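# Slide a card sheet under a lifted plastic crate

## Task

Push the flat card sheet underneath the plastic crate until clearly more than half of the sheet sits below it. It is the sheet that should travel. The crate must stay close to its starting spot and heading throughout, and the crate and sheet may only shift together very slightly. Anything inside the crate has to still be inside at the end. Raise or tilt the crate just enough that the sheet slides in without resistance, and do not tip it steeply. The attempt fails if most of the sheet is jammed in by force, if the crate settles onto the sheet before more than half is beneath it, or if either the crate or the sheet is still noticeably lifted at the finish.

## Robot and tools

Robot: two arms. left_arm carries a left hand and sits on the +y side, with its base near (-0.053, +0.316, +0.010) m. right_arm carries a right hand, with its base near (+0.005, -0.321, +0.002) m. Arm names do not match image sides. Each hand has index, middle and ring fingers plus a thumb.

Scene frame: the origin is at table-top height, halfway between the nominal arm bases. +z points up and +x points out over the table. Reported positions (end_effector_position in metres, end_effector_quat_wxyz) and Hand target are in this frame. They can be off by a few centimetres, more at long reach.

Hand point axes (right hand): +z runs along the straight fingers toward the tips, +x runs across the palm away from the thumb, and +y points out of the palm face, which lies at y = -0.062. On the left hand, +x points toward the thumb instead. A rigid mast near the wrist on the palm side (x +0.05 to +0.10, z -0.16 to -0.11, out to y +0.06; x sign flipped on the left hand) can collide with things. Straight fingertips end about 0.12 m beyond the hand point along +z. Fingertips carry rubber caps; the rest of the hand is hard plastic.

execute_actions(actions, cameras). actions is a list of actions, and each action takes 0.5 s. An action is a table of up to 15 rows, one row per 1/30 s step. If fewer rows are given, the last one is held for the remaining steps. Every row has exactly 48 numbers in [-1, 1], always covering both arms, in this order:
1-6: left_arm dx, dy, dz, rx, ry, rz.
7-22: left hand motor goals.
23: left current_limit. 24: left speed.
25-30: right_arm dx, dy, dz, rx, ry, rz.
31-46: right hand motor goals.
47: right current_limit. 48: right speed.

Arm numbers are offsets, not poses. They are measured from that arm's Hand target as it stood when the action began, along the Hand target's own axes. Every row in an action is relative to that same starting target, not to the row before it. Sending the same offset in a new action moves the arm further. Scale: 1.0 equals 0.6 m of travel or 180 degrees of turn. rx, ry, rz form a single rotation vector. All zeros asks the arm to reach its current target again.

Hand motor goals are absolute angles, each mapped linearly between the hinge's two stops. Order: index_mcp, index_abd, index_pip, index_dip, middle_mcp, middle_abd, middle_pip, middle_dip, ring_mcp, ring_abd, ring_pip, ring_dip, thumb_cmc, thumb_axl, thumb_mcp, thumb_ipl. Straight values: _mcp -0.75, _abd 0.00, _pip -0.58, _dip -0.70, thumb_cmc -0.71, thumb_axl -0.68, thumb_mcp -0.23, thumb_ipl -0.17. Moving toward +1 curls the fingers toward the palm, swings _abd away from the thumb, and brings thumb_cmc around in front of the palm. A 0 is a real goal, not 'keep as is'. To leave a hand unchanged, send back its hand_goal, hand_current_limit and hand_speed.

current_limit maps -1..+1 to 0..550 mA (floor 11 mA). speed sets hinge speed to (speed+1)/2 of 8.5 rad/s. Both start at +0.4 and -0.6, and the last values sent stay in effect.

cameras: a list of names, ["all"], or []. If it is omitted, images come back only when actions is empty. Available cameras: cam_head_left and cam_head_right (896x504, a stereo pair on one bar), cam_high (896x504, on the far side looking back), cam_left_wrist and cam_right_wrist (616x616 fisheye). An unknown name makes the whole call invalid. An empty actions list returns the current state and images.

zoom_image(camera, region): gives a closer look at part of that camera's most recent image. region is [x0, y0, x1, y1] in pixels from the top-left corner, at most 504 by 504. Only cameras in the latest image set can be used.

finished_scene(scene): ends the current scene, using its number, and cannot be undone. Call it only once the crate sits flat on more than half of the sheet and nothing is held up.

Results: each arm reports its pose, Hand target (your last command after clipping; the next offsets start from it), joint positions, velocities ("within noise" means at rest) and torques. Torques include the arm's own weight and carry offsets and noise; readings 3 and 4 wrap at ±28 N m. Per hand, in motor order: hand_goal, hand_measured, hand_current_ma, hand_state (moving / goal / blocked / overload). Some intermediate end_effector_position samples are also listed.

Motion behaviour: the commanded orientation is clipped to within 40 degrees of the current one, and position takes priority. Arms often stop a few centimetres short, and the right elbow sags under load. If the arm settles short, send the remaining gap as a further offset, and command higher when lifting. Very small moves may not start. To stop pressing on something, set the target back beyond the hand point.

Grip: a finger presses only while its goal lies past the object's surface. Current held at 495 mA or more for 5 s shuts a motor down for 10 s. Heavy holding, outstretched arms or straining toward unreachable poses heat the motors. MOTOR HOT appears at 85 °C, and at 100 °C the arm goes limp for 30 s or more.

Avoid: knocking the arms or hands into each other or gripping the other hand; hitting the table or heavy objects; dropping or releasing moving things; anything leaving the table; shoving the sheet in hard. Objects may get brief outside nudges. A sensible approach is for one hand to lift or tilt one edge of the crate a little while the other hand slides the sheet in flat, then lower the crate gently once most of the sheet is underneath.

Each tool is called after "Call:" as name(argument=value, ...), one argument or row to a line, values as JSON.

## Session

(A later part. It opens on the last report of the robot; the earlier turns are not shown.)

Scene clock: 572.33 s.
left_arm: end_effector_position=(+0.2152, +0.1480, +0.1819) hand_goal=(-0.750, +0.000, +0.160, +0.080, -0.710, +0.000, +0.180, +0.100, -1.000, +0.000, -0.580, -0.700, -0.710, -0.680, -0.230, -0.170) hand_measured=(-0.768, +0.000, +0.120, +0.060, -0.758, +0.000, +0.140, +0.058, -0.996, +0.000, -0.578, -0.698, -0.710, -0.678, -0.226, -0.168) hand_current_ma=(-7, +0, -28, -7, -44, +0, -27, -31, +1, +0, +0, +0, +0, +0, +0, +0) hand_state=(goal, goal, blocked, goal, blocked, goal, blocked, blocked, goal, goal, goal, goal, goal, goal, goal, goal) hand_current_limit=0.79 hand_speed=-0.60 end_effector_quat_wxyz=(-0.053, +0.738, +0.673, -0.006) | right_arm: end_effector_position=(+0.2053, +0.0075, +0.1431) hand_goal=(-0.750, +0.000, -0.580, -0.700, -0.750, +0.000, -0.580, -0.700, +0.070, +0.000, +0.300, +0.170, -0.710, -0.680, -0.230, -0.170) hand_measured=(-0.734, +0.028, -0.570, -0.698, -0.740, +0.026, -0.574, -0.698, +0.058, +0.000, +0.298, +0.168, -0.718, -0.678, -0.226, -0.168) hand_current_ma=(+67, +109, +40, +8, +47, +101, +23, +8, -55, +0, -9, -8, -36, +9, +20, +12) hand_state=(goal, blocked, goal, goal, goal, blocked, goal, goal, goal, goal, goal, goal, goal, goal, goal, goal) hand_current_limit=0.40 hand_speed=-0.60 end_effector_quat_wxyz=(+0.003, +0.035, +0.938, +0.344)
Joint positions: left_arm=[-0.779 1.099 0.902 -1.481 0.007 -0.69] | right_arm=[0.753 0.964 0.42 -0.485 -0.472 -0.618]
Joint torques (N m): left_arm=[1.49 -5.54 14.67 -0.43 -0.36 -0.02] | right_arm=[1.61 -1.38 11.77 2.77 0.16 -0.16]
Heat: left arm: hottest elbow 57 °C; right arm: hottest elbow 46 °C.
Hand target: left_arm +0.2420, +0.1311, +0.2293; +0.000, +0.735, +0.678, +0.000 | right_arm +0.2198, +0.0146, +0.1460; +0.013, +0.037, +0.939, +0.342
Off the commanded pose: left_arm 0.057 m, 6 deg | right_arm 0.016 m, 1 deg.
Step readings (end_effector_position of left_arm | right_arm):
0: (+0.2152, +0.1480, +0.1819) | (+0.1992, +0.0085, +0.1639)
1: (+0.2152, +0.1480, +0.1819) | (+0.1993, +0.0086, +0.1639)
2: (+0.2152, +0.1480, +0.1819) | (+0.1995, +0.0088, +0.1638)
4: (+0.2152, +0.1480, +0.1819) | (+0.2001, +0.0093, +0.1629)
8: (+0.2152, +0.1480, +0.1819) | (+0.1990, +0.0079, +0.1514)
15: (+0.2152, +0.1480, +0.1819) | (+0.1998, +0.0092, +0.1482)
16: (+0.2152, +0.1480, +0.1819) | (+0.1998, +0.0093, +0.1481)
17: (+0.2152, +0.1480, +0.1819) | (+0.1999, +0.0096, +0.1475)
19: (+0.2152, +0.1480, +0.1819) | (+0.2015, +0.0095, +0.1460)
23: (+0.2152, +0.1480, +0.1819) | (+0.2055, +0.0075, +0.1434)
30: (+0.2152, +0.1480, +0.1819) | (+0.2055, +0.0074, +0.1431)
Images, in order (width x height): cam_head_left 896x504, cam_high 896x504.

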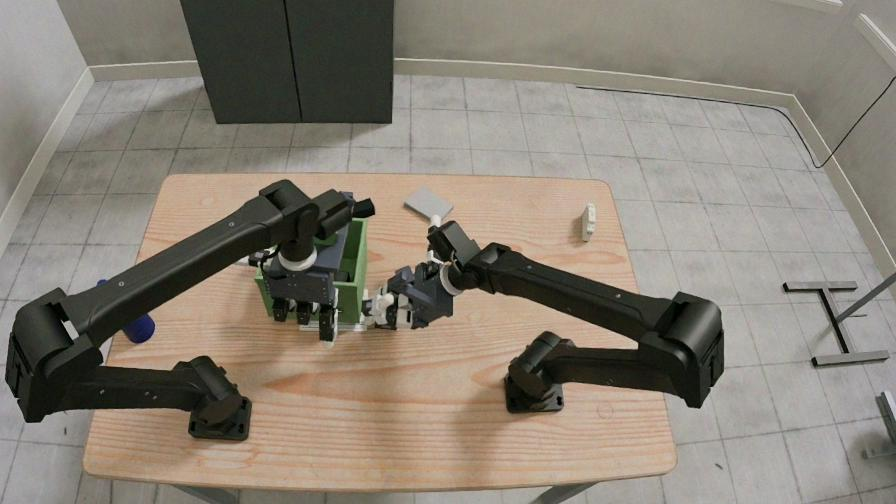

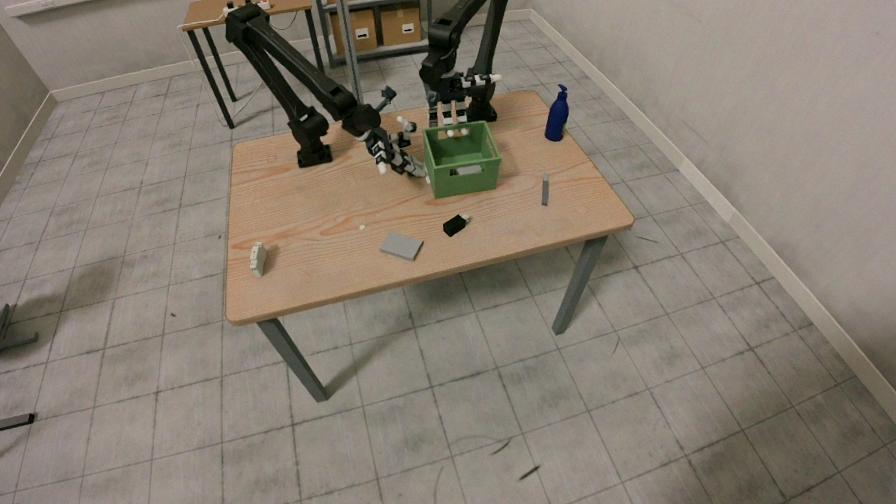

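Call:
execute_actions(
  actions=[
    [[0,0,0,0,0,0,-0.75,0,0.16,0.08,-0.71,0,0.18,0.1,-1,0,-0.58,-0.7,-0.71,-0.68,-0.23,-0.17,0.79,-0.6,-0.0199,0.0077,-0.0066,0,0,0,-0.75,0,-0.58,-0.7,-0.75,0,-0.58,-0.7,0.07,0,0.3,0.17,-0.71,-0.68,-0.23,-0.17,0.4,-0.6]],
    [[0,0,0,0,0,0,-0.75,0,0.16,0.08,-0.71,0,0.18,0.1,-1,0,-0.58,-0.7,-0.71,-0.68,-0.23,-0.17,0.79,-0.6,-0.0166,0.0042,-0.0021,0,0,0,-0.75,0,-0.58,-0.7,-0.75,0,-0.58,-0.7,0.07,0,0.3,0.17,-0.71,-0.68,-0.23,-0.17,0.4,-0.6]],
  ],
  cameras=["cam_head_left","cam_high"],
)

Call:
zoom_image(
  camera="cam_head_left",
  region=[250, 210, 400, 360],
)

Call:
zoom_image(
  camera="cam_high",
  region=[380, 110, 520, 210],
)

Scene clock: 578.97 s.
left_arm: end_effector_position=(+0.2152, +0.1480, +0.1819) hand_goal=(-0.750, +0.000, +0.160, +0.080, -0.710, +0.000, +0.180, +0.100, -1.000, +0.000, -0.580, -0.700, -0.710, -0.680, -0.230, -0.170) hand_measured=(-0.768, +0.000, +0.120, +0.060, -0.758, +0.000, +0.140, +0.058, -0.996, +0.000, -0.578, -0.698, -0.710, -0.678, -0.226, -0.168) hand_current_ma=(-7, +0, -28, -7, -44, +0, -27, -31, +1, +0, +0, +0, +0, +0, +0, +0) hand_state=(goal, goal, blocked, goal, blocked, goal, blocked, blocked, goal, goal, goal, goal, goal, goal, goal, goal) hand_current_limit=0.79 hand_speed=-0.60 end_effector_quat_wxyz=(-0.053, +0.738, +0.673, -0.006) | right_arm: end_effector_position=(+0.2213, +0.0097, +0.1432) hand_goal=(-0.750, +0.000, -0.580, -0.700, -0.750, +0.000, -0.580, -0.700, +0.070, +0.000, +0.300, +0.170, -0.710, -0.680, -0.230, -0.170) hand_measured=(-0.730, +0.044, -0.564, -0.694, -0.736, +0.028, -0.570, -0.696, +0.058, +0.000, +0.298, +0.168, -0.718, -0.678, -0.226, -0.168) hand_current_ma=(+88, +171, +65, +24, +63, +105, +38, +15, -55, +0, -9, -8, -36, +9, +20, +12) hand_state=(goal, blocked, goal, goal, goal, blocked, goal, goal, goal, goal, goal, goal, goal, goal, goal, goal) hand_current_limit=0.40 hand_speed=-0.60 end_effector_quat_wxyz=(-0.002, +0.030, +0.939, +0.344)
Joint positions: left_arm=[-0.779 1.099 0.902 -1.481 0.007 -0.69] | right_arm=[0.706 1.025 0.458 -0.492 -0.504 -0.672]
Joint torques (N m): left_arm=[0.91 -6.12 14.69 -0.4 -0.37 -0.01] | right_arm=[0.73 -3.55 13.08 1.46 0.24 -0.16]
Heat: left arm: hottest elbow 57 °C; right arm: hottest elbow 45 °C.
Hand target: left_arm +0.2420, +0.1311, +0.2293; +0.000, +0.735, +0.678, +0.000 | right_arm +0.2418, +0.0151, +0.1545; +0.013, +0.037, +0.939, +0.342
Off the commanded pose: left_arm 0.057 m, 6 deg | right_arm 0.024 m, 2 deg.
Step readings (end_effector_position of left_arm | right_arm):
0: (+0.2152, +0.1480, +0.1819) | (+0.2053, +0.0075, +0.1430)
1: (+0.2152, +0.1480, +0.1819) | (+0.2054, +0.0076, +0.1432)
2: (+0.2152, +0.1480, +0.1819) | (+0.2062, +0.0074, +0.1436)
4: (+0.2152, +0.1480, +0.1819) | (+0.2085, +0.0072, +0.1436)
8: (+0.2152, +0.1480, +0.1819) | (+0.2122, +0.0084, +0.1433)
15: (+0.2152, +0.1480, +0.1819) | (+0.2125, +0.0091, +0.1435)
16: (+0.2152, +0.1480, +0.1819) | (+0.2126, +0.0091, +0.1434)
17: (+0.2152, +0.1480, +0.1819) | (+0.2127, +0.0091, +0.1435)
19: (+0.2152, +0.1480, +0.1819) | (+0.2145, +0.0088, +0.1434)
23: (+0.2152, +0.1480, +0.1819) | (+0.2201, +0.0094, +0.1433)
30: (+0.2152, +0.1480, +0.1819) | (+0.2215, +0.0097, +0.1433)
Images, in order (width x height): cam_head_left 896x504, cam_high 896x504.

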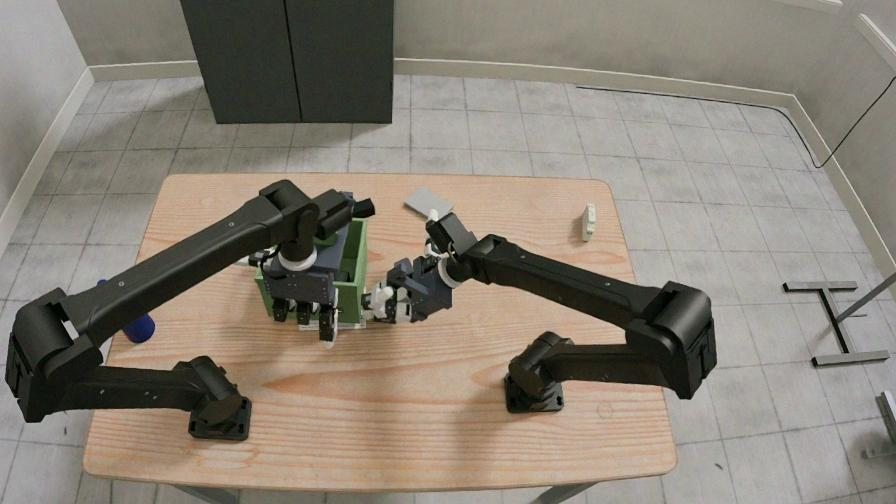

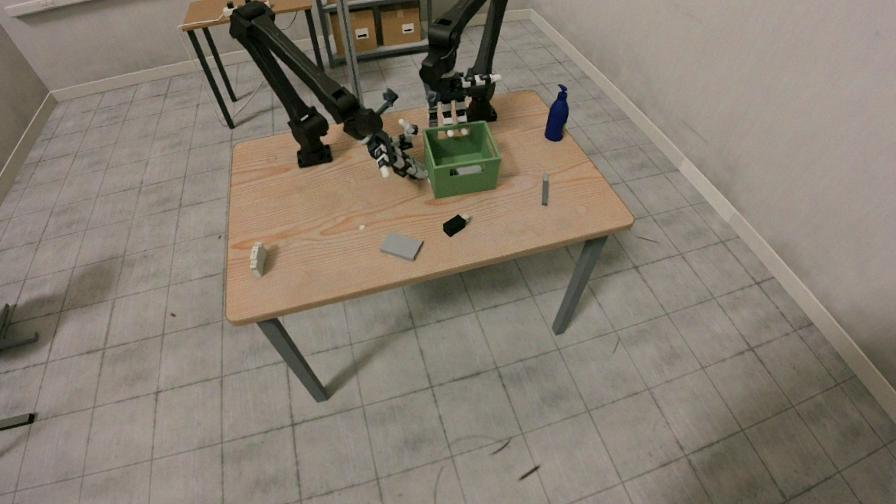

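Scaled by 3.360 from the camera's 896x504 image, which has a finer 1280x720 frame.

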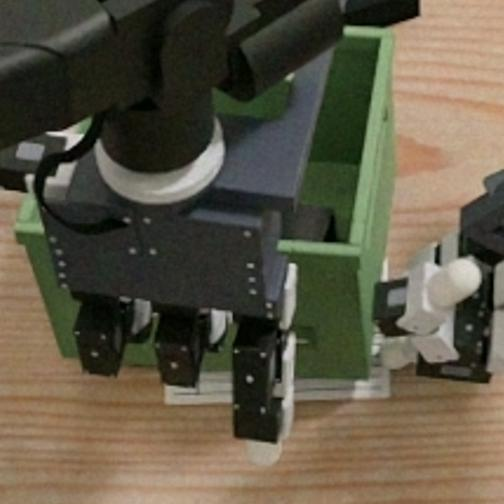

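Scaled by 3.600 from the camera's 896x504 image, which has a finer 1280x720 frame.

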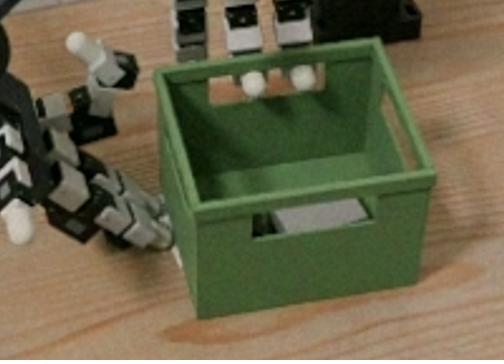

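Call:
execute_actions(
  actions=[
    [[0,0,0,0,0,0,-0.75,0,0.16,0.08,-0.71,0,0.18,0.1,-1,0,-0.58,-0.7,-0.71,-0.68,-0.23,-0.17,0.79,-0.6,-0.0166,0.0042,-0.0021,0,0,0,-0.75,0,-0.58,-0.7,-0.75,0,-0.58,-0.7,0.07,0,0.3,0.17,-0.71,-0.68,-0.23,-0.17,0.4,-0.6]],
    [[0,0,0,0,0,0,-0.75,0,0.16,0.08,-0.71,0,0.18,0.1,-1,0,-0.58,-0.7,-0.71,-0.68,-0.23,-0.17,0.79,-0.6,0,0.0800,-0.0954,0,0,0,-0.75,0,-0.58,-0.7,-0.75,0,-0.58,-0.7,0.07,0,0.3,0.17,-0.71,-0.68,-0.23,-0.17,0.4,-0.6]],
    [[0,0,0,0,0,0,-0.75,0,0.16,0.08,-0.71,0,0.18,0.1,-1,0,-0.58,-0.7,-0.71,-0.68,-0.23,-0.17,0.79,-0.6,0.02,-0.10,-0.1238,0,0,0,-0.75,0,-0.58,-0.7,-0.75,0,-0.58,-0.7,0.07,0,0.3,0.17,-0.71,-0.68,-0.23,-0.17,0.4,-0.6]],
  ],
  cameras=["cam_head_left","cam_high"],
)

Call:
zoom_image(
  camera="cam_head_left",
  region=[250, 210, 400, 360],
)

Call:
zoom_image(
  camera="cam_high",
  region=[380, 110, 520, 210],
)

Scene clock: 589.73 s.
left_arm: end_effector_position=(+0.2152, +0.1480, +0.1819) hand_goal=(-0.750, +0.000, +0.160, +0.080, -0.710, +0.000, +0.180, +0.100, -1.000, +0.000, -0.580, -0.700, -0.710, -0.680, -0.230, -0.170) hand_measured=(-0.768, +0.000, +0.120, +0.060, -0.758, +0.000, +0.140, +0.058, -0.996, +0.000, -0.578, -0.698, -0.710, -0.678, -0.226, -0.168) hand_current_ma=(-7, +0, -28, -7, -44, +0, -27, -31, +1, +0, +0, +0, +0, +0, +0, +0) hand_state=(goal, goal, blocked, goal, blocked, goal, blocked, blocked, goal, goal, goal, goal, goal, goal, goal, goal) hand_current_limit=0.79 hand_speed=-0.60 end_effector_quat_wxyz=(-0.053, +0.738, +0.673, -0.006) | right_arm: end_effector_position=(+0.2268, -0.0775, +0.2381) hand_goal=(-0.750, +0.000, -0.580, -0.700, -0.750, +0.000, -0.580, -0.700, +0.070, +0.000, +0.300, +0.170, -0.710, -0.680, -0.230, -0.170) hand_measured=(-0.754, +0.002, -0.578, -0.698, -0.754, +0.002, -0.578, -0.698, +0.058, +0.000, +0.298, +0.168, -0.718, -0.678, -0.226, -0.168) hand_current_ma=(-14, +7, +4, +9, -14, +7, +4, +8, -55, +0, -9, -8, -37, +9, +20, +12) hand_state=(goal, goal, goal, goal, goal, goal, goal, goal, goal, goal, goal, goal, goal, goal, goal, goal) hand_current_limit=0.40 hand_speed=-0.60 end_effector_quat_wxyz=(+0.008, +0.043, +0.939, +0.340)
Joint positions: left_arm=[-0.779 1.099 0.902 -1.481 0.007 -0.69] | right_arm=[0.372 0.762 0.617 -1.087 -0.618 -1.004]
Joint torques (N m): left_arm=[1.2 -6.24 14.38 -0.4 -0.38 -0.01] | right_arm=[1.55 -2.14 12.53 1.13 -0.69 -0.18]
Heat: left arm: hottest elbow 58 °C; right arm: hottest elbow 46 °C.
Hand target: left_arm +0.2420, +0.1311, +0.2293; +0.000, +0.735, +0.678, +0.000 | right_arm +0.2327, -0.0772, +0.2500; +0.013, +0.037, +0.939, +0.342
Off the commanded pose: left_arm 0.057 m, 6 deg | right_arm 0.013 m, 1 deg.
Step readings (end_effector_position of left_arm | right_arm):
0: (+0.2152, +0.1480, +0.1819) | (+0.2213, +0.0097, +0.1432)
1: (+0.2152, +0.1480, +0.1819) | (+0.2213, +0.0096, +0.1433)
2: (+0.2152, +0.1480, +0.1819) | (+0.2215, +0.0097, +0.1434)
4: (+0.2152, +0.1480, +0.1819) | (+0.2239, +0.0095, +0.1436)
8: (+0.2152, +0.1480, +0.1819) | (+0.2308, +0.0090, +0.1435)
15: (+0.2152, +0.1480, +0.1819) | (+0.2322, +0.0091, +0.1437)
16: (+0.2152, +0.1480, +0.1819) | (+0.2322, +0.0091, +0.1439)
17: (+0.2152, +0.1480, +0.1819) | (+0.2320, +0.0090, +0.1449)
19: (+0.2152, +0.1480, +0.1819) | (+0.2320, +0.0073, +0.1514)
23: (+0.2152, +0.1480, +0.1819) | (+0.2321, +0.0071, +0.1816)
30: (+0.2152, +0.1480, +0.1819) | (+0.2380, +0.0092, +0.2075)
31: (+0.2152, +0.1480, +0.1819) | (+0.2376, +0.0083, +0.2066)
32: (+0.2152, +0.1480, +0.1819) | (+0.2362, +0.0054, +0.2064)
34: (+0.2152, +0.1480, +0.1819) | (+0.2372, -0.0100, +0.2105)
38: (+0.2152, +0.1480, +0.1819) | (+0.2433, -0.0468, +0.2345)
45: (+0.2152, +0.1480, +0.1819) | (+0.2342, -0.0739, +0.2404)
Images, in order (width x height): cam_head_left 896x504, cam_high 896x504.

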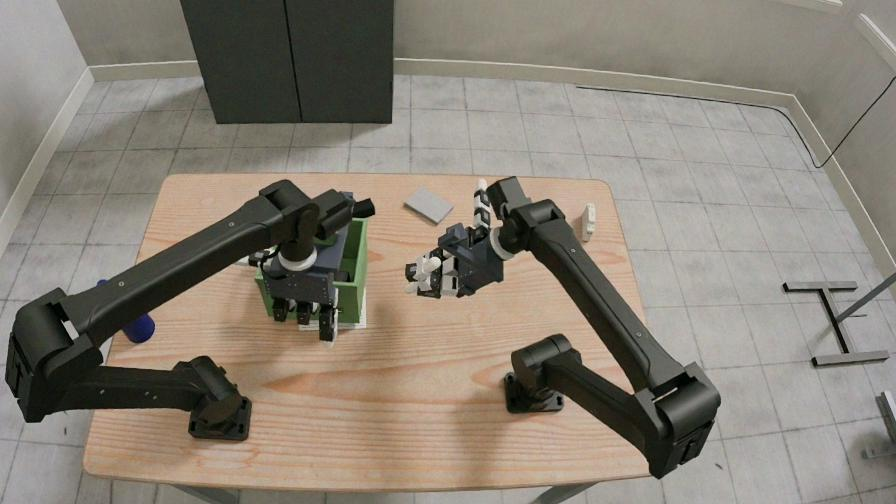

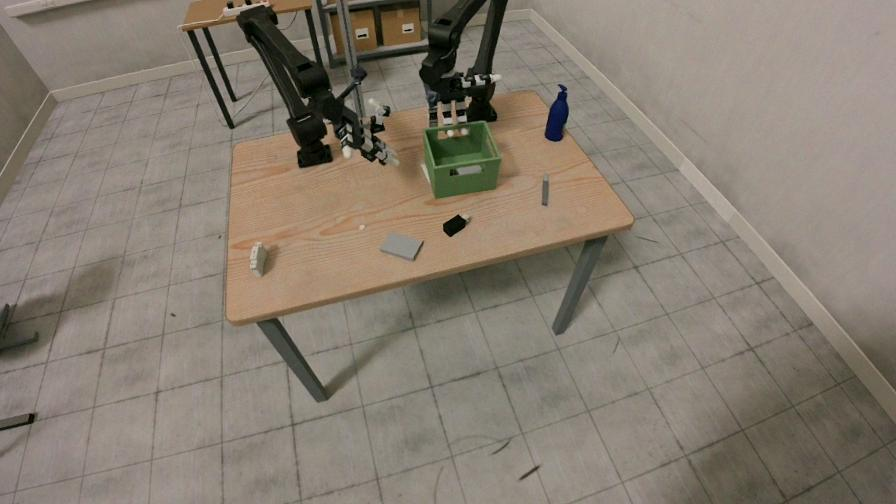

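Scaled by 3.360 from the camera's 896x504 image, which has a finer 1280x720 frame.

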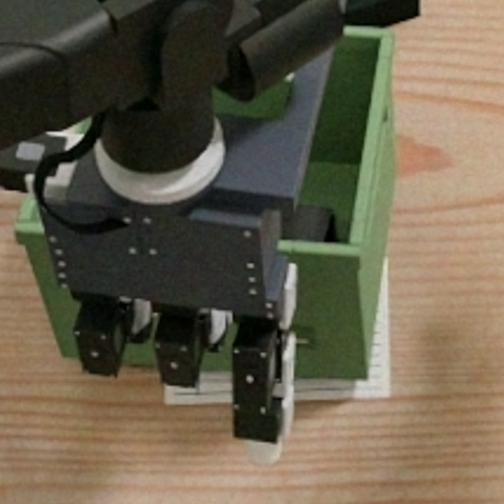

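Scaled by 3.600 from the camera's 896x504 image, which has a finer 1280x720 frame.

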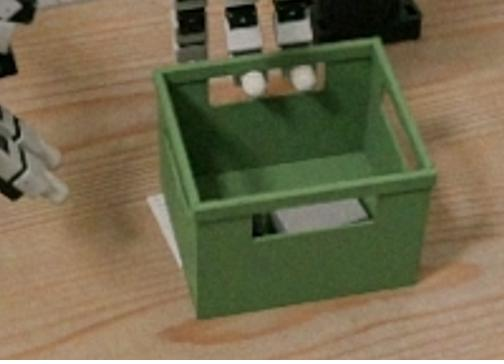

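Call:
execute_actions(
  actions=[
    [[0,-0.006,0.0133,0,0,0,-0.75,0,0.16,0.08,-0.71,0,0.18,0.1,-1,0,-0.58,-0.7,-0.71,-0.68,-0.23,-0.17,0.79,-0.6,0,0,0,0,0,0,-0.75,0,-0.58,-0.7,-0.75,0,-0.58,-0.7,0.07,0,0.3,0.17,-0.71,-0.68,-0.23,-0.17,0.4,-0.6]],
    [[0,-0.006,0.0133,0,0,0,-0.75,0,0.16,0.08,-0.71,0,0.18,0.1,-1,0,-0.58,-0.7,-0.71,-0.68,-0.23,-0.17,0.79,-0.6,0,0,0,0,0,0,-0.75,0,-0.58,-0.7,-0.75,0,-0.58,-0.7,0.07,0,0.3,0.17,-0.71,-0.68,-0.23,-0.17,0.4,-0.6]],
    [[0,-0.006,0.0133,0,0,0,-0.75,0,0.16,0.08,-0.71,0,0.18,0.1,-1,0,-0.58,-0.7,-0.71,-0.68,-0.23,-0.17,0.79,-0.6,0,0,0,0,0,0,-0.75,0,-0.58,-0.7,-0.75,0,-0.58,-0.7,0.07,0,0.3,0.17,-0.71,-0.68,-0.23,-0.17,0.4,-0.6]],
  ],
)

Scene clock: 600.80 s.
left_arm: end_effector_position=(+0.2197, +0.1432, +0.1824) hand_goal=(-0.750, +0.000, +0.160, +0.080, -0.710, +0.000, +0.180, +0.100, -1.000, +0.000, -0.580, -0.700, -0.710, -0.680, -0.230, -0.170) hand_measured=(-0.772, +0.000, +0.120, +0.064, -0.764, +0.000, +0.136, +0.058, -0.996, +0.000, -0.578, -0.698, -0.710, -0.678, -0.226, -0.168) hand_current_ma=(-9, +0, -28, -5, -57, +0, -33, -29, +1, +0, +0, +0, +0, +0, +0, +0) hand_state=(blocked, goal, blocked, goal, blocked, goal, blocked, blocked, goal, goal, goal, goal, goal, goal, goal, goal) hand_current_limit=0.79 hand_speed=-0.60 end_effector_quat_wxyz=(-0.039, +0.735, +0.677, -0.007) | right_arm: end_effector_position=(+0.2253, -0.0781, +0.2362) hand_goal=(-0.750, +0.000, -0.580, -0.700, -0.750, +0.000, -0.580, -0.700, +0.070, +0.000, +0.300, +0.170, -0.710, -0.680, -0.230, -0.170) hand_measured=(-0.754, +0.002, -0.578, -0.698, -0.754, +0.002, -0.578, -0.698, +0.058, +0.000, +0.298, +0.168, -0.718, -0.678, -0.226, -0.168) hand_current_ma=(-14, +7, +4, +9, -14, +7, +4, +8, -55, +0, -9, -8, -37, +9, +20, +12) hand_state=(goal, goal, goal, goal, goal, goal, goal, goal, goal, goal, goal, goal, goal, goal, goal, goal) hand_current_limit=0.40 hand_speed=-0.60 end_effector_quat_wxyz=(+0.005, +0.040, +0.940, +0.338)
Joint positions: left_arm=[-0.779 1.099 0.902 -1.452 0.011 -0.7] | right_arm=[0.368 0.767 0.617 -1.097 -0.62 -1.019]
Joint torques (N m): left_arm=[-0.5 -6.24 9.94 1.01 -0.46 -0.13] | right_arm=[1.55 -2.14 12.83 1.1 -0.69 -0.19]
Heat: left arm: hottest elbow 58 °C; right arm: hottest elbow 45 °C.
Hand target: left_arm +0.2313, +0.1320, +0.2054; +0.000, +0.735, +0.678, +0.000 | right_arm +0.2326, -0.0772, +0.2500; +0.013, +0.037, +0.939, +0.342
Off the commanded pose: left_arm 0.028 m, 5 deg | right_arm 0.016 m, 1 deg.
Step readings (end_effector_position of left_arm | right_arm):
0: (+0.2152, +0.1480, +0.1819) | (+0.2267, -0.0775, +0.2381)
1: (+0.2152, +0.1480, +0.1819) | (+0.2267, -0.0775, +0.2381)
2: (+0.2152, +0.1480, +0.1819) | (+0.2266, -0.0776, +0.2381)
4: (+0.2152, +0.1480, +0.1819) | (+0.2263, -0.0779, +0.2376)
8: (+0.2152, +0.1480, +0.1819) | (+0.2259, -0.0780, +0.2365)
15: (+0.2152, +0.1480, +0.1819) | (+0.2255, -0.0781, +0.2361)
16: (+0.2152, +0.1479, +0.1819) | (+0.2254, -0.0781, +0.2361)
17: (+0.2154, +0.1478, +0.1819) | (+0.2254, -0.0781, +0.2361)
19: (+0.2155, +0.1473, +0.1819) | (+0.2254, -0.0781, +0.2361)
23: (+0.2160, +0.1464, +0.1818) | (+0.2254, -0.0781, +0.2361)
30: (+0.2163, +0.1463, +0.1819) | (+0.2253, -0.0781, +0.2362)
31: (+0.2163, +0.1462, +0.1819) | (+0.2253, -0.0781, +0.2362)
32: (+0.2165, +0.1461, +0.1819) | (+0.2253, -0.0781, +0.2362)
34: (+0.2173, +0.1452, +0.1820) | (+0.2253, -0.0781, +0.2362)
38: (+0.2191, +0.1436, +0.1823) | (+0.2253, -0.0781, +0.2362)
45: (+0.2196, +0.1433, +0.1824) | (+0.2253, -0.0781, +0.2362)

Call:
execute_actions(
  actions=[
    [[0.006,-0.008,0.0133,0,0,0,-0.75,0,0.16,0.08,-0.71,0,0.18,0.1,-1,0,-0.58,-0.7,-0.71,-0.68,-0.23,-0.17,0.79,-0.6,0,0,0,0,0,0,-0.75,0,-0.58,-0.7,-0.75,0,-0.58,-0.7,0.07,0,0.3,0.17,-0.71,-0.68,-0.23,-0.17,0.4,-0.6]],
    [[0.003,-0.008,0.0133,0,0,0,-0.75,0,0.16,0.08,-0.71,0,0.18,0.1,-1,0,-0.58,-0.7,-0.71,-0.68,-0.23,-0.17,0.79,-0.6,0,0,0,0,0,0,-0.75,0,-0.58,-0.7,-0.75,0,-0.58,-0.7,0.07,0,0.3,0.17,-0.71,-0.68,-0.23,-0.17,0.4,-0.6]],
  ],
)

Scene clock: 610.13 s.
left_arm: end_effector_position=(+0.2161, +0.1457, +0.1696) hand_goal=(-0.750, +0.000, +0.160, +0.080, -0.710, +0.000, +0.180, +0.100, -1.000, +0.000, -0.580, -0.700, -0.710, -0.680, -0.230, -0.170) hand_measured=(-0.772, +0.000, +0.122, +0.066, -0.770, +0.000, +0.136, +0.064, -0.996, +0.000, -0.578, -0.698, -0.710, -0.678, -0.226, -0.168) hand_current_ma=(-9, +0, -25, -4, -66, +0, -33, -22, +1, +0, +0, +0, +0, +0, +0, +0) hand_state=(blocked, goal, blocked, goal, blocked, goal, blocked, blocked, goal, goal, goal, goal, goal, goal, goal, goal) hand_current_limit=0.79 hand_speed=-0.60 end_effector_quat_wxyz=(-0.035, +0.734, +0.678, -0.008) | right_arm: end_effector_position=(+0.2253, -0.0781, +0.2362) hand_goal=(-0.750, +0.000, -0.580, -0.700, -0.750, +0.000, -0.580, -0.700, +0.070, +0.000, +0.300, +0.170, -0.710, -0.680, -0.230, -0.170) hand_measured=(-0.754, +0.002, -0.578, -0.698, -0.754, +0.002, -0.578, -0.698, +0.058, +0.000, +0.298, +0.168, -0.718, -0.678, -0.226, -0.168) hand_current_ma=(-14, +7, +4, +9, -14, +7, +4, +8, -55, +0, -9, -8, -37, +9, +20, +12) hand_state=(goal, goal, goal, goal, goal, goal, goal, goal, goal, goal, goal, goal, goal, goal, goal, goal) hand_current_limit=0.40 hand_speed=-0.60 end_effector_quat_wxyz=(+0.005, +0.040, +0.940, +0.338)
Joint positions: left_arm=[-0.782 1.09 0.861 -1.413 0.013 -0.704] | right_arm=[0.368 0.767 0.617 -1.097 -0.62 -1.019]
Joint torques (N m): left_arm=[-0.26 -7.53 8.75 0.88 -0.47 -0.23] | right_arm=[1.55 -2.14 12.83 1.11 -0.7 -0.19]
Heat: left arm: hottest elbow 56 °C; right arm: hottest elbow 45 °C.
Hand target: left_arm +0.2221, +0.1382, +0.1893; +0.000, +0.735, +0.678, +0.000 | right_arm +0.2326, -0.0772, +0.2500; +0.013, +0.037, +0.939, +0.342
Off the commanded pose: left_arm 0.022 m, 4 deg | right_arm 0.016 m, 1 deg.
Step readings (end_effector_position of left_arm | right_arm):
0: (+0.2197, +0.1432, +0.1824) | (+0.2253, -0.0781, +0.2362)
1: (+0.2197, +0.1432, +0.1824) | (+0.2253, -0.0781, +0.2362)
2: (+0.2198, +0.1431, +0.1825) | (+0.2253, -0.0781, +0.2362)
4: (+0.2203, +0.1426, +0.1820) | (+0.2253, -0.0781, +0.2362)
8: (+0.2199, +0.1428, +0.1785) | (+0.2253, -0.0781, +0.2362)
15: (+0.2190, +0.1435, +0.1766) | (+0.2253, -0.0781, +0.2362)
16: (+0.2190, +0.1435, +0.1766) | (+0.2253, -0.0781, +0.2362)
17: (+0.2189, +0.1436, +0.1760) | (+0.2253, -0.0781, +0.2362)
19: (+0.2182, +0.1440, +0.1741) | (+0.2253, -0.0781, +0.2362)
23: (+0.2159, +0.1456, +0.1692) | (+0.2253, -0.0781, +0.2362)
30: (+0.2162, +0.1455, +0.1699) | (+0.2253, -0.0781, +0.2362)

Call:
execute_actions(
  actions=[],
  cameras=["cam_head_left","cam_high"],
)

Call:
zoom_image(
  camera="cam_head_left",
  region=[250, 210, 400, 360],
)

Call:
zoom_image(
  camera="cam_high",
  region=[380, 110, 520, 210],
)

Scene clock: 613.77 s.
left_arm: end_effector_position=(+0.2161, +0.1457, +0.1696) hand_goal=(-0.750, +0.000, +0.160, +0.080, -0.710, +0.000, +0.180, +0.100, -1.000, +0.000, -0.580, -0.700, -0.710, -0.680, -0.230, -0.170) hand_measured=(-0.772, +0.000, +0.122, +0.066, -0.770, +0.000, +0.136, +0.064, -0.996, +0.000, -0.578, -0.698, -0.710, -0.678, -0.226, -0.168) hand_current_ma=(-9, +0, -25, -4, -66, +0, -33, -22, +1, +0, +0, +0, +0, +0, +0, +0) hand_state=(blocked, goal, blocked, goal, blocked, goal, blocked, blocked, goal, goal, goal, goal, goal, goal, goal, goal) hand_current_limit=0.79 hand_speed=-0.60 end_effector_quat_wxyz=(-0.035, +0.734, +0.678, -0.008) | right_arm: end_effector_position=(+0.2253, -0.0781, +0.2362) hand_goal=(-0.750, +0.000, -0.580, -0.700, -0.750, +0.000, -0.580, -0.700, +0.070, +0.000, +0.300, +0.170, -0.710, -0.680, -0.230, -0.170) hand_measured=(-0.754, +0.002, -0.578, -0.698, -0.754, +0.002, -0.578, -0.698, +0.058, +0.000, +0.298, +0.168, -0.718, -0.678, -0.226, -0.168) hand_current_ma=(-14, +7, +4, +9, -14, +7, +4, +8, -55, +0, -9, -8, -37, +9, +20, +12) hand_state=(goal, goal, goal, goal, goal, goal, goal, goal, goal, goal, goal, goal, goal, goal, goal, goal) hand_current_limit=0.40 hand_speed=-0.60 end_effector_quat_wxyz=(+0.005, +0.040, +0.940, +0.338)
Joint positions: left_arm=[-0.782 1.09 0.861 -1.413 0.013 -0.704] | right_arm=[0.368 0.767 0.617 -1.097 -0.62 -1.019]
Joint velocities: within noise
Joint torques (N m): left_arm=[-0.26 -7.24 8.59 0.5 -0.54 -0.22] | right_arm=[1.55 -2.14 12.85 1.11 -0.69 -0.19]
Heat: left arm: hottest elbow 56 °C; right arm: hottest elbow 45 °C.
Hand target: left_arm +0.2221, +0.1382, +0.1893; +0.000, +0.735, +0.678, +0.000 | right_arm +0.2326, -0.0772, +0.2500; +0.013, +0.037, +0.939, +0.342
Off the commanded pose: left_arm 0.022 m, 4 deg | right_arm 0.016 m, 1 deg.
Images, in order (width x height): cam_head_left 896x504, cam_high 896x504.

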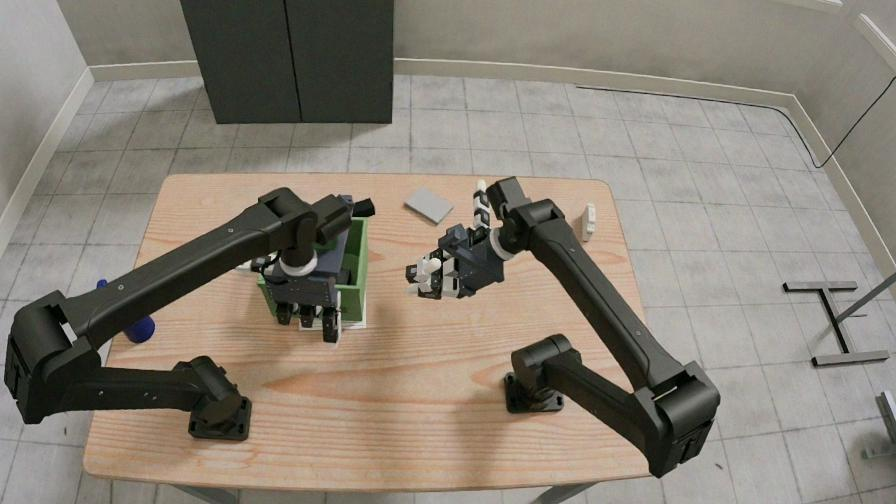

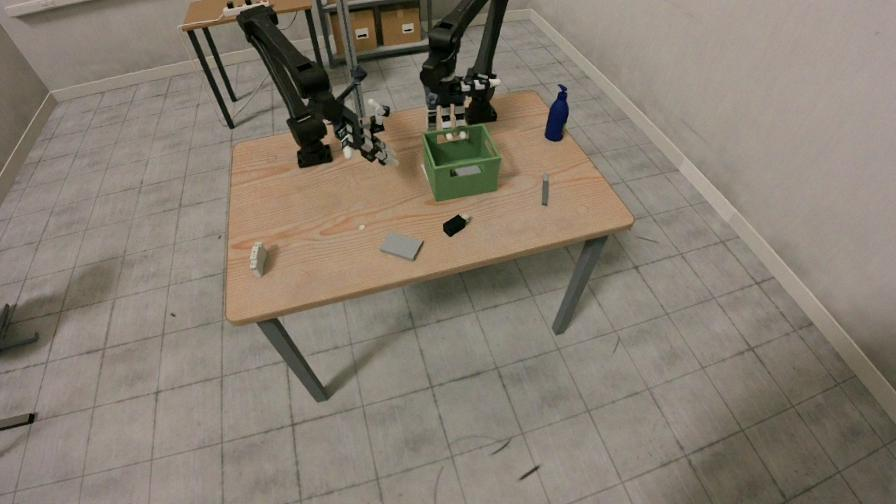

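Scaled by 3.360 from the camera's 896x504 image, which has a finer 1280x720 frame.

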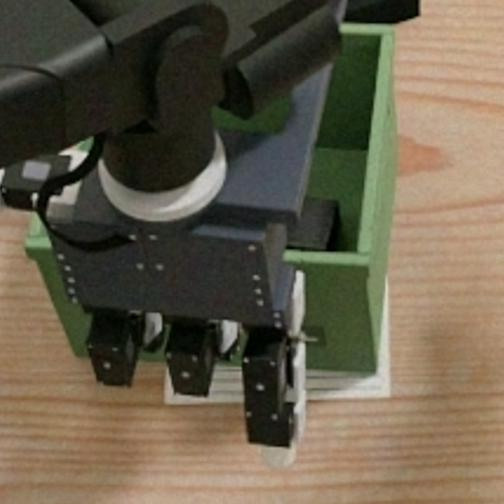

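Scaled by 3.600 from the camera's 896x504 image, which has a finer 1280x720 frame.

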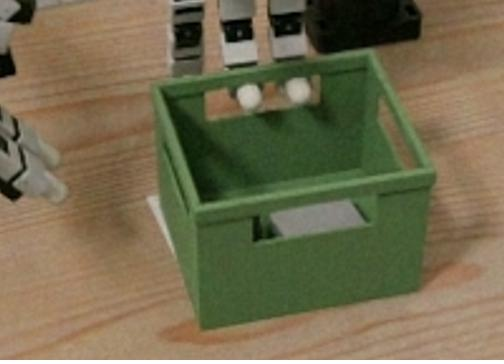

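Call:
execute_actions(
  actions=[
    [[0.0083,-0.0256,0,0,0,0,-0.75,0,0.16,0.08,-0.71,0,0.18,0.1,-1,0,-0.58,-0.7,-0.71,-0.68,-0.23,-0.17,0.79,-0.6,0,0,0,0,0,0,-0.75,0,-0.58,-0.7,-0.75,0,-0.58,-0.7,0.07,0,0.3,0.17,-0.71,-0.68,-0.23,-0.17,0.4,-0.6]],
  ],
  cameras=["cam_head_left","cam_high"],
)

Call:
zoom_image(
  camera="cam_head_left",
  region=[250, 210, 400, 360],
)

Call:
zoom_image(
  camera="cam_high",
  region=[380, 110, 520, 210],
)

Scene clock: 624.27 s.
left_arm: end_effector_position=(+0.2070, +0.1491, +0.1704) hand_goal=(-0.750, +0.000, +0.160, +0.080, -0.710, +0.000, +0.180, +0.100, -1.000, +0.000, -0.580, -0.700, -0.710, -0.680, -0.230, -0.170) hand_measured=(-0.768, +0.000, +0.122, +0.066, -0.770, +0.000, +0.134, +0.064, -0.996, +0.000, -0.578, -0.698, -0.710, -0.678, -0.226, -0.168) hand_current_ma=(-6, +0, -24, -4, -66, +0, -36, -22, +1, +0, +0, +0, +0, +0, +0, +0) hand_state=(goal, goal, blocked, goal, blocked, goal, blocked, blocked, goal, goal, goal, goal, goal, goal, goal, goal) hand_current_limit=0.79 hand_speed=-0.60 end_effector_quat_wxyz=(-0.026, +0.736, +0.677, -0.004) | right_arm: end_effector_position=(+0.2253, -0.0781, +0.2362) hand_goal=(-0.750, +0.000, -0.580, -0.700, -0.750, +0.000, -0.580, -0.700, +0.070, +0.000, +0.300, +0.170, -0.710, -0.680, -0.230, -0.170) hand_measured=(-0.754, +0.002, -0.578, -0.698, -0.754, +0.002, -0.578, -0.698, +0.058, +0.000, +0.298, +0.168, -0.718, -0.678, -0.226, -0.168) hand_current_ma=(-14, +7, +4, +9, -14, +7, +4, +8, -55, +0, -9, -8, -37, +9, +20, +12) hand_state=(goal, goal, goal, goal, goal, goal, goal, goal, goal, goal, goal, goal, goal, goal, goal, goal) hand_current_limit=0.40 hand_speed=-0.60 end_effector_quat_wxyz=(+0.005, +0.040, +0.940, +0.338)
Joint positions: left_arm=[-0.801 1.049 0.833 -1.406 0.008 -0.72] | right_arm=[0.368 0.767 0.617 -1.097 -0.62 -1.019]
Joint torques (N m): left_arm=[-1.2 -6.3 8.88 -0.21 -0.32 -0.29] | right_arm=[1.55 -2.2 12.85 1.11 -0.69 -0.19]
Heat: left arm: hottest elbow 54 °C; right arm: hottest elbow 45 °C.
Hand target: left_arm +0.2072, +0.1442, +0.1895; +0.000, +0.735, +0.678, +0.000 | right_arm +0.2326, -0.0772, +0.2500; +0.013, +0.037, +0.939, +0.342
Off the commanded pose: left_arm 0.020 m, 3 deg | right_arm 0.016 m, 1 deg.
Step readings (end_effector_position of left_arm | right_arm):
0: (+0.2161, +0.1457, +0.1696) | (+0.2253, -0.0781, +0.2362)
1: (+0.2160, +0.1456, +0.1697) | (+0.2253, -0.0781, +0.2362)
2: (+0.2155, +0.1459, +0.1694) | (+0.2253, -0.0781, +0.2362)
4: (+0.2135, +0.1462, +0.1695) | (+0.2253, -0.0781, +0.2362)
8: (+0.2092, +0.1487, +0.1701) | (+0.2253, -0.0781, +0.2362)
15: (+0.2070, +0.1491, +0.1704) | (+0.2253, -0.0781, +0.2362)
Images, in order (width x height): cam_head_left 896x504, cam_high 896x504.

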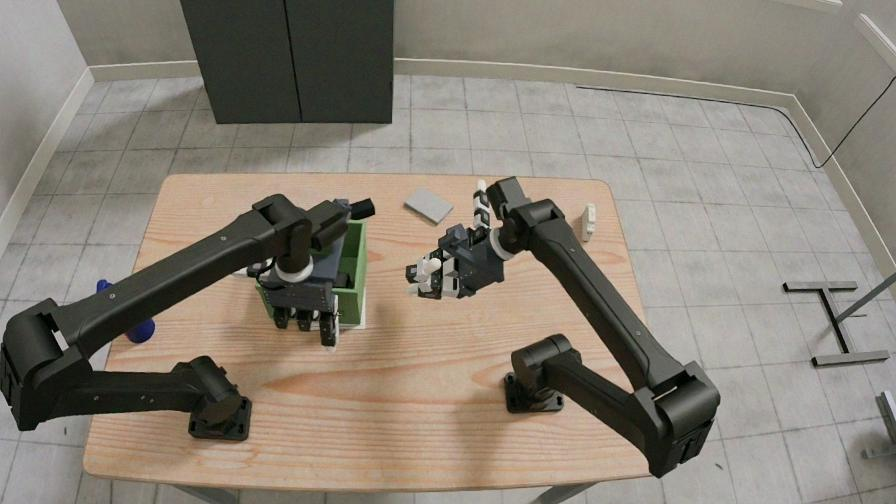

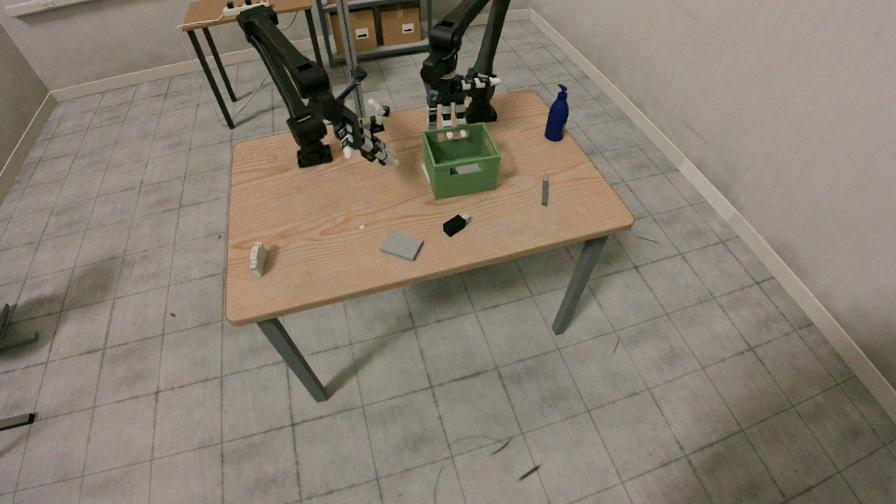

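Scaled by 3.360 from the camera's 896x504 image, which has a finer 1280x720 frame.

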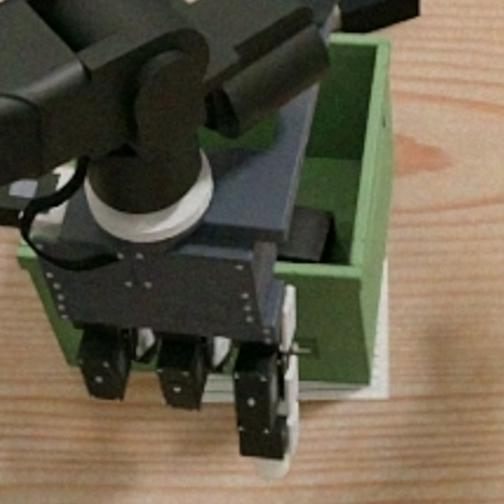

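Scaled by 3.600 from the camera's 896x504 image, which has a finer 1280x720 frame.

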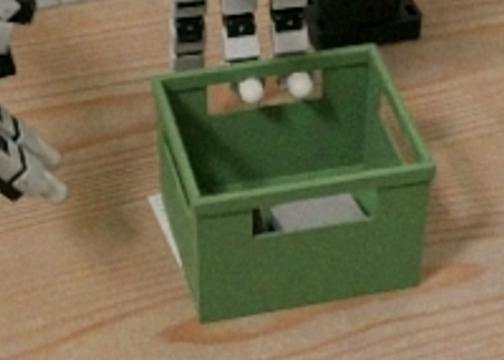

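Call:
execute_actions(
  actions=[
    [[0.004,-0.012,0.0100,0,0,0,-0.75,0,0.16,0.08,-0.71,0,0.18,0.1,-1,0,-0.58,-0.7,-0.71,-0.68,-0.23,-0.17,0.79,-0.6,0,0,0,0,0,0,-0.75,0,-0.58,-0.7,-0.75,0,-0.58,-0.7,0.07,0,0.3,0.17,-0.71,-0.68,-0.23,-0.17,0.4,-0.6]],
    [[0,-0.004,0.0133,0,0,0,-0.75,0,0.16,0.08,-0.71,0,0.18,0.1,-1,0,-0.58,-0.7,-0.71,-0.68,-0.23,-0.17,0.79,-0.6,0,0,0,0,0,0,-0.75,0,-0.58,-0.7,-0.75,0,-0.58,-0.7,0.07,0,0.3,0.17,-0.71,-0.68,-0.23,-0.17,0.4,-0.6]],
  ],
  cameras=["cam_head_left","cam_high"],
)

Call:
zoom_image(
  camera="cam_head_left",
  region=[250, 210, 400, 360],
)

Call:
zoom_image(
  camera="cam_high",
  region=[380, 110, 520, 210],
)

Scene clock: 634.70 s.
left_arm: end_effector_position=(+0.1999, +0.1519, +0.1674) hand_goal=(-0.750, +0.000, +0.160, +0.080, -0.710, +0.000, +0.180, +0.100, -1.000, +0.000, -0.580, -0.700, -0.710, -0.680, -0.230, -0.170) hand_measured=(-0.756, +0.000, +0.138, +0.068, -0.750, +0.000, +0.134, +0.068, -0.996, +0.000, -0.578, -0.698, -0.710, -0.678, -0.226, -0.168) hand_current_ma=(-1, +0, -9, -3, -31, +0, -36, -19, +1, +0, +0, +0, +0, +0, +0, +0) hand_state=(goal, goal, blocked, goal, blocked, goal, blocked, blocked, goal, goal, goal, goal, goal, goal, goal, goal) hand_current_limit=0.79 hand_speed=-0.60 end_effector_quat_wxyz=(-0.016, +0.733, +0.680, -0.001) | right_arm: end_effector_position=(+0.2253, -0.0781, +0.2362) hand_goal=(-0.750, +0.000, -0.580, -0.700, -0.750, +0.000, -0.580, -0.700, +0.070, +0.000, +0.300, +0.170, -0.710, -0.680, -0.230, -0.170) hand_measured=(-0.754, +0.002, -0.578, -0.698, -0.754, +0.002, -0.578, -0.698, +0.058, +0.000, +0.298, +0.168, -0.718, -0.678, -0.226, -0.168) hand_current_ma=(-14, +7, +4, +9, -14, +7, +4, +8, -55, +0, -9, -8, -37, +9, +20, +12) hand_state=(goal, goal, goal, goal, goal, goal, goal, goal, goal, goal, goal, goal, goal, goal, goal, goal) hand_current_limit=0.40 hand_speed=-0.60 end_effector_quat_wxyz=(+0.005, +0.040, +0.940, +0.338)
Joint positions: left_arm=[-0.819 1.017 0.801 -1.386 0.002 -0.746] | right_arm=[0.368 0.767 0.617 -1.097 -0.62 -1.019]
Joint torques (N m): left_arm=[-1.03 -6.12 7.69 0.38 -0.11 -0.21] | right_arm=[1.49 -2.14 12.85 1.1 -0.69 -0.19]
Heat: left arm: hottest elbow 52 °C; right arm: hottest elbow 45 °C.
Hand target: left_arm +0.1978, +0.1475, +0.1755; +0.000, +0.735, +0.678, +0.000 | right_arm +0.2326, -0.0772, +0.2500; +0.013, +0.037, +0.939, +0.342
Off the commanded pose: left_arm 0.009 m, 2 deg | right_arm 0.016 m, 1 deg.
Step readings (end_effector_position of left_arm | right_arm):
0: (+0.2070, +0.1491, +0.1704) | (+0.2253, -0.0781, +0.2362)
1: (+0.2069, +0.1492, +0.1702) | (+0.2253, -0.0781, +0.2362)
2: (+0.2064, +0.1496, +0.1697) | (+0.2253, -0.0781, +0.2362)
4: (+0.2050, +0.1504, +0.1691) | (+0.2253, -0.0781, +0.2362)
8: (+0.2023, +0.1516, +0.1692) | (+0.2253, -0.0781, +0.2362)
15: (+0.2012, +0.1520, +0.1691) | (+0.2253, -0.0781, +0.2362)
16: (+0.2013, +0.1520, +0.1691) | (+0.2253, -0.0781, +0.2362)
17: (+0.2013, +0.1519, +0.1688) | (+0.2253, -0.0781, +0.2362)
19: (+0.2010, +0.1515, +0.1683) | (+0.2253, -0.0781, +0.2362)
23: (+0.2000, +0.1517, +0.1675) | (+0.2253, -0.0781, +0.2362)
30: (+0.1999, +0.1518, +0.1674) | (+0.2253, -0.0781, +0.2362)
Images, in order (width x height): cam_head_left 896x504, cam_high 896x504.

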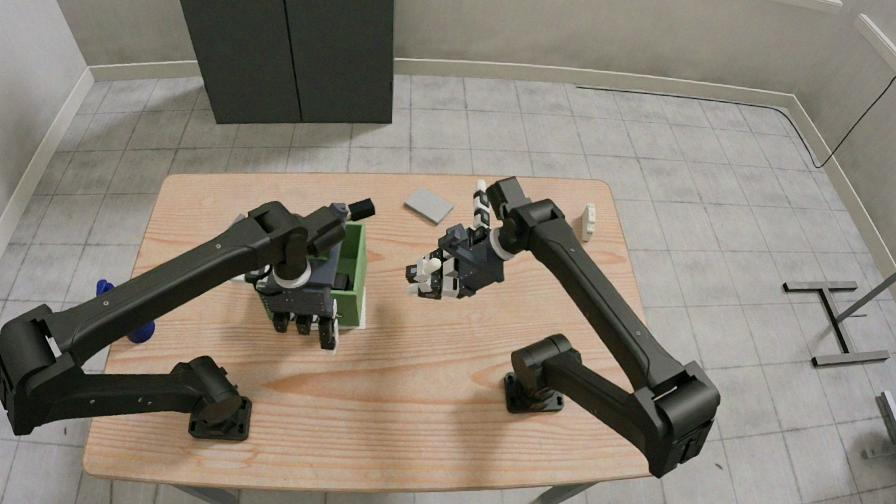

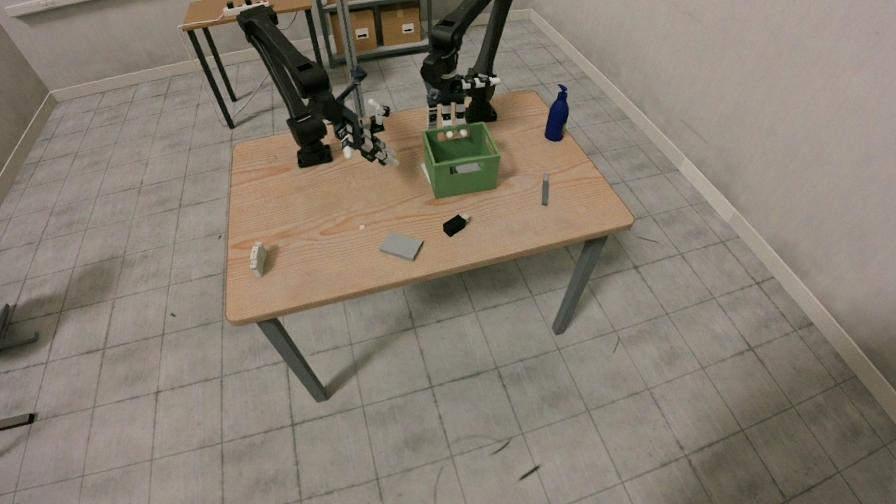

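Scaled by 3.360 from the camera's 896x504 image, which has a finer 1280x720 frame.

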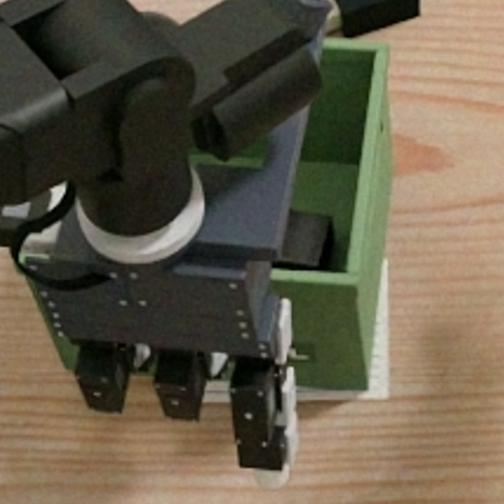

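Scaled by 3.600 from the camera's 896x504 image, which has a finer 1280x720 frame.

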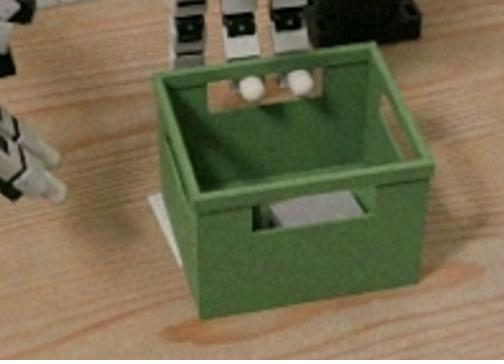

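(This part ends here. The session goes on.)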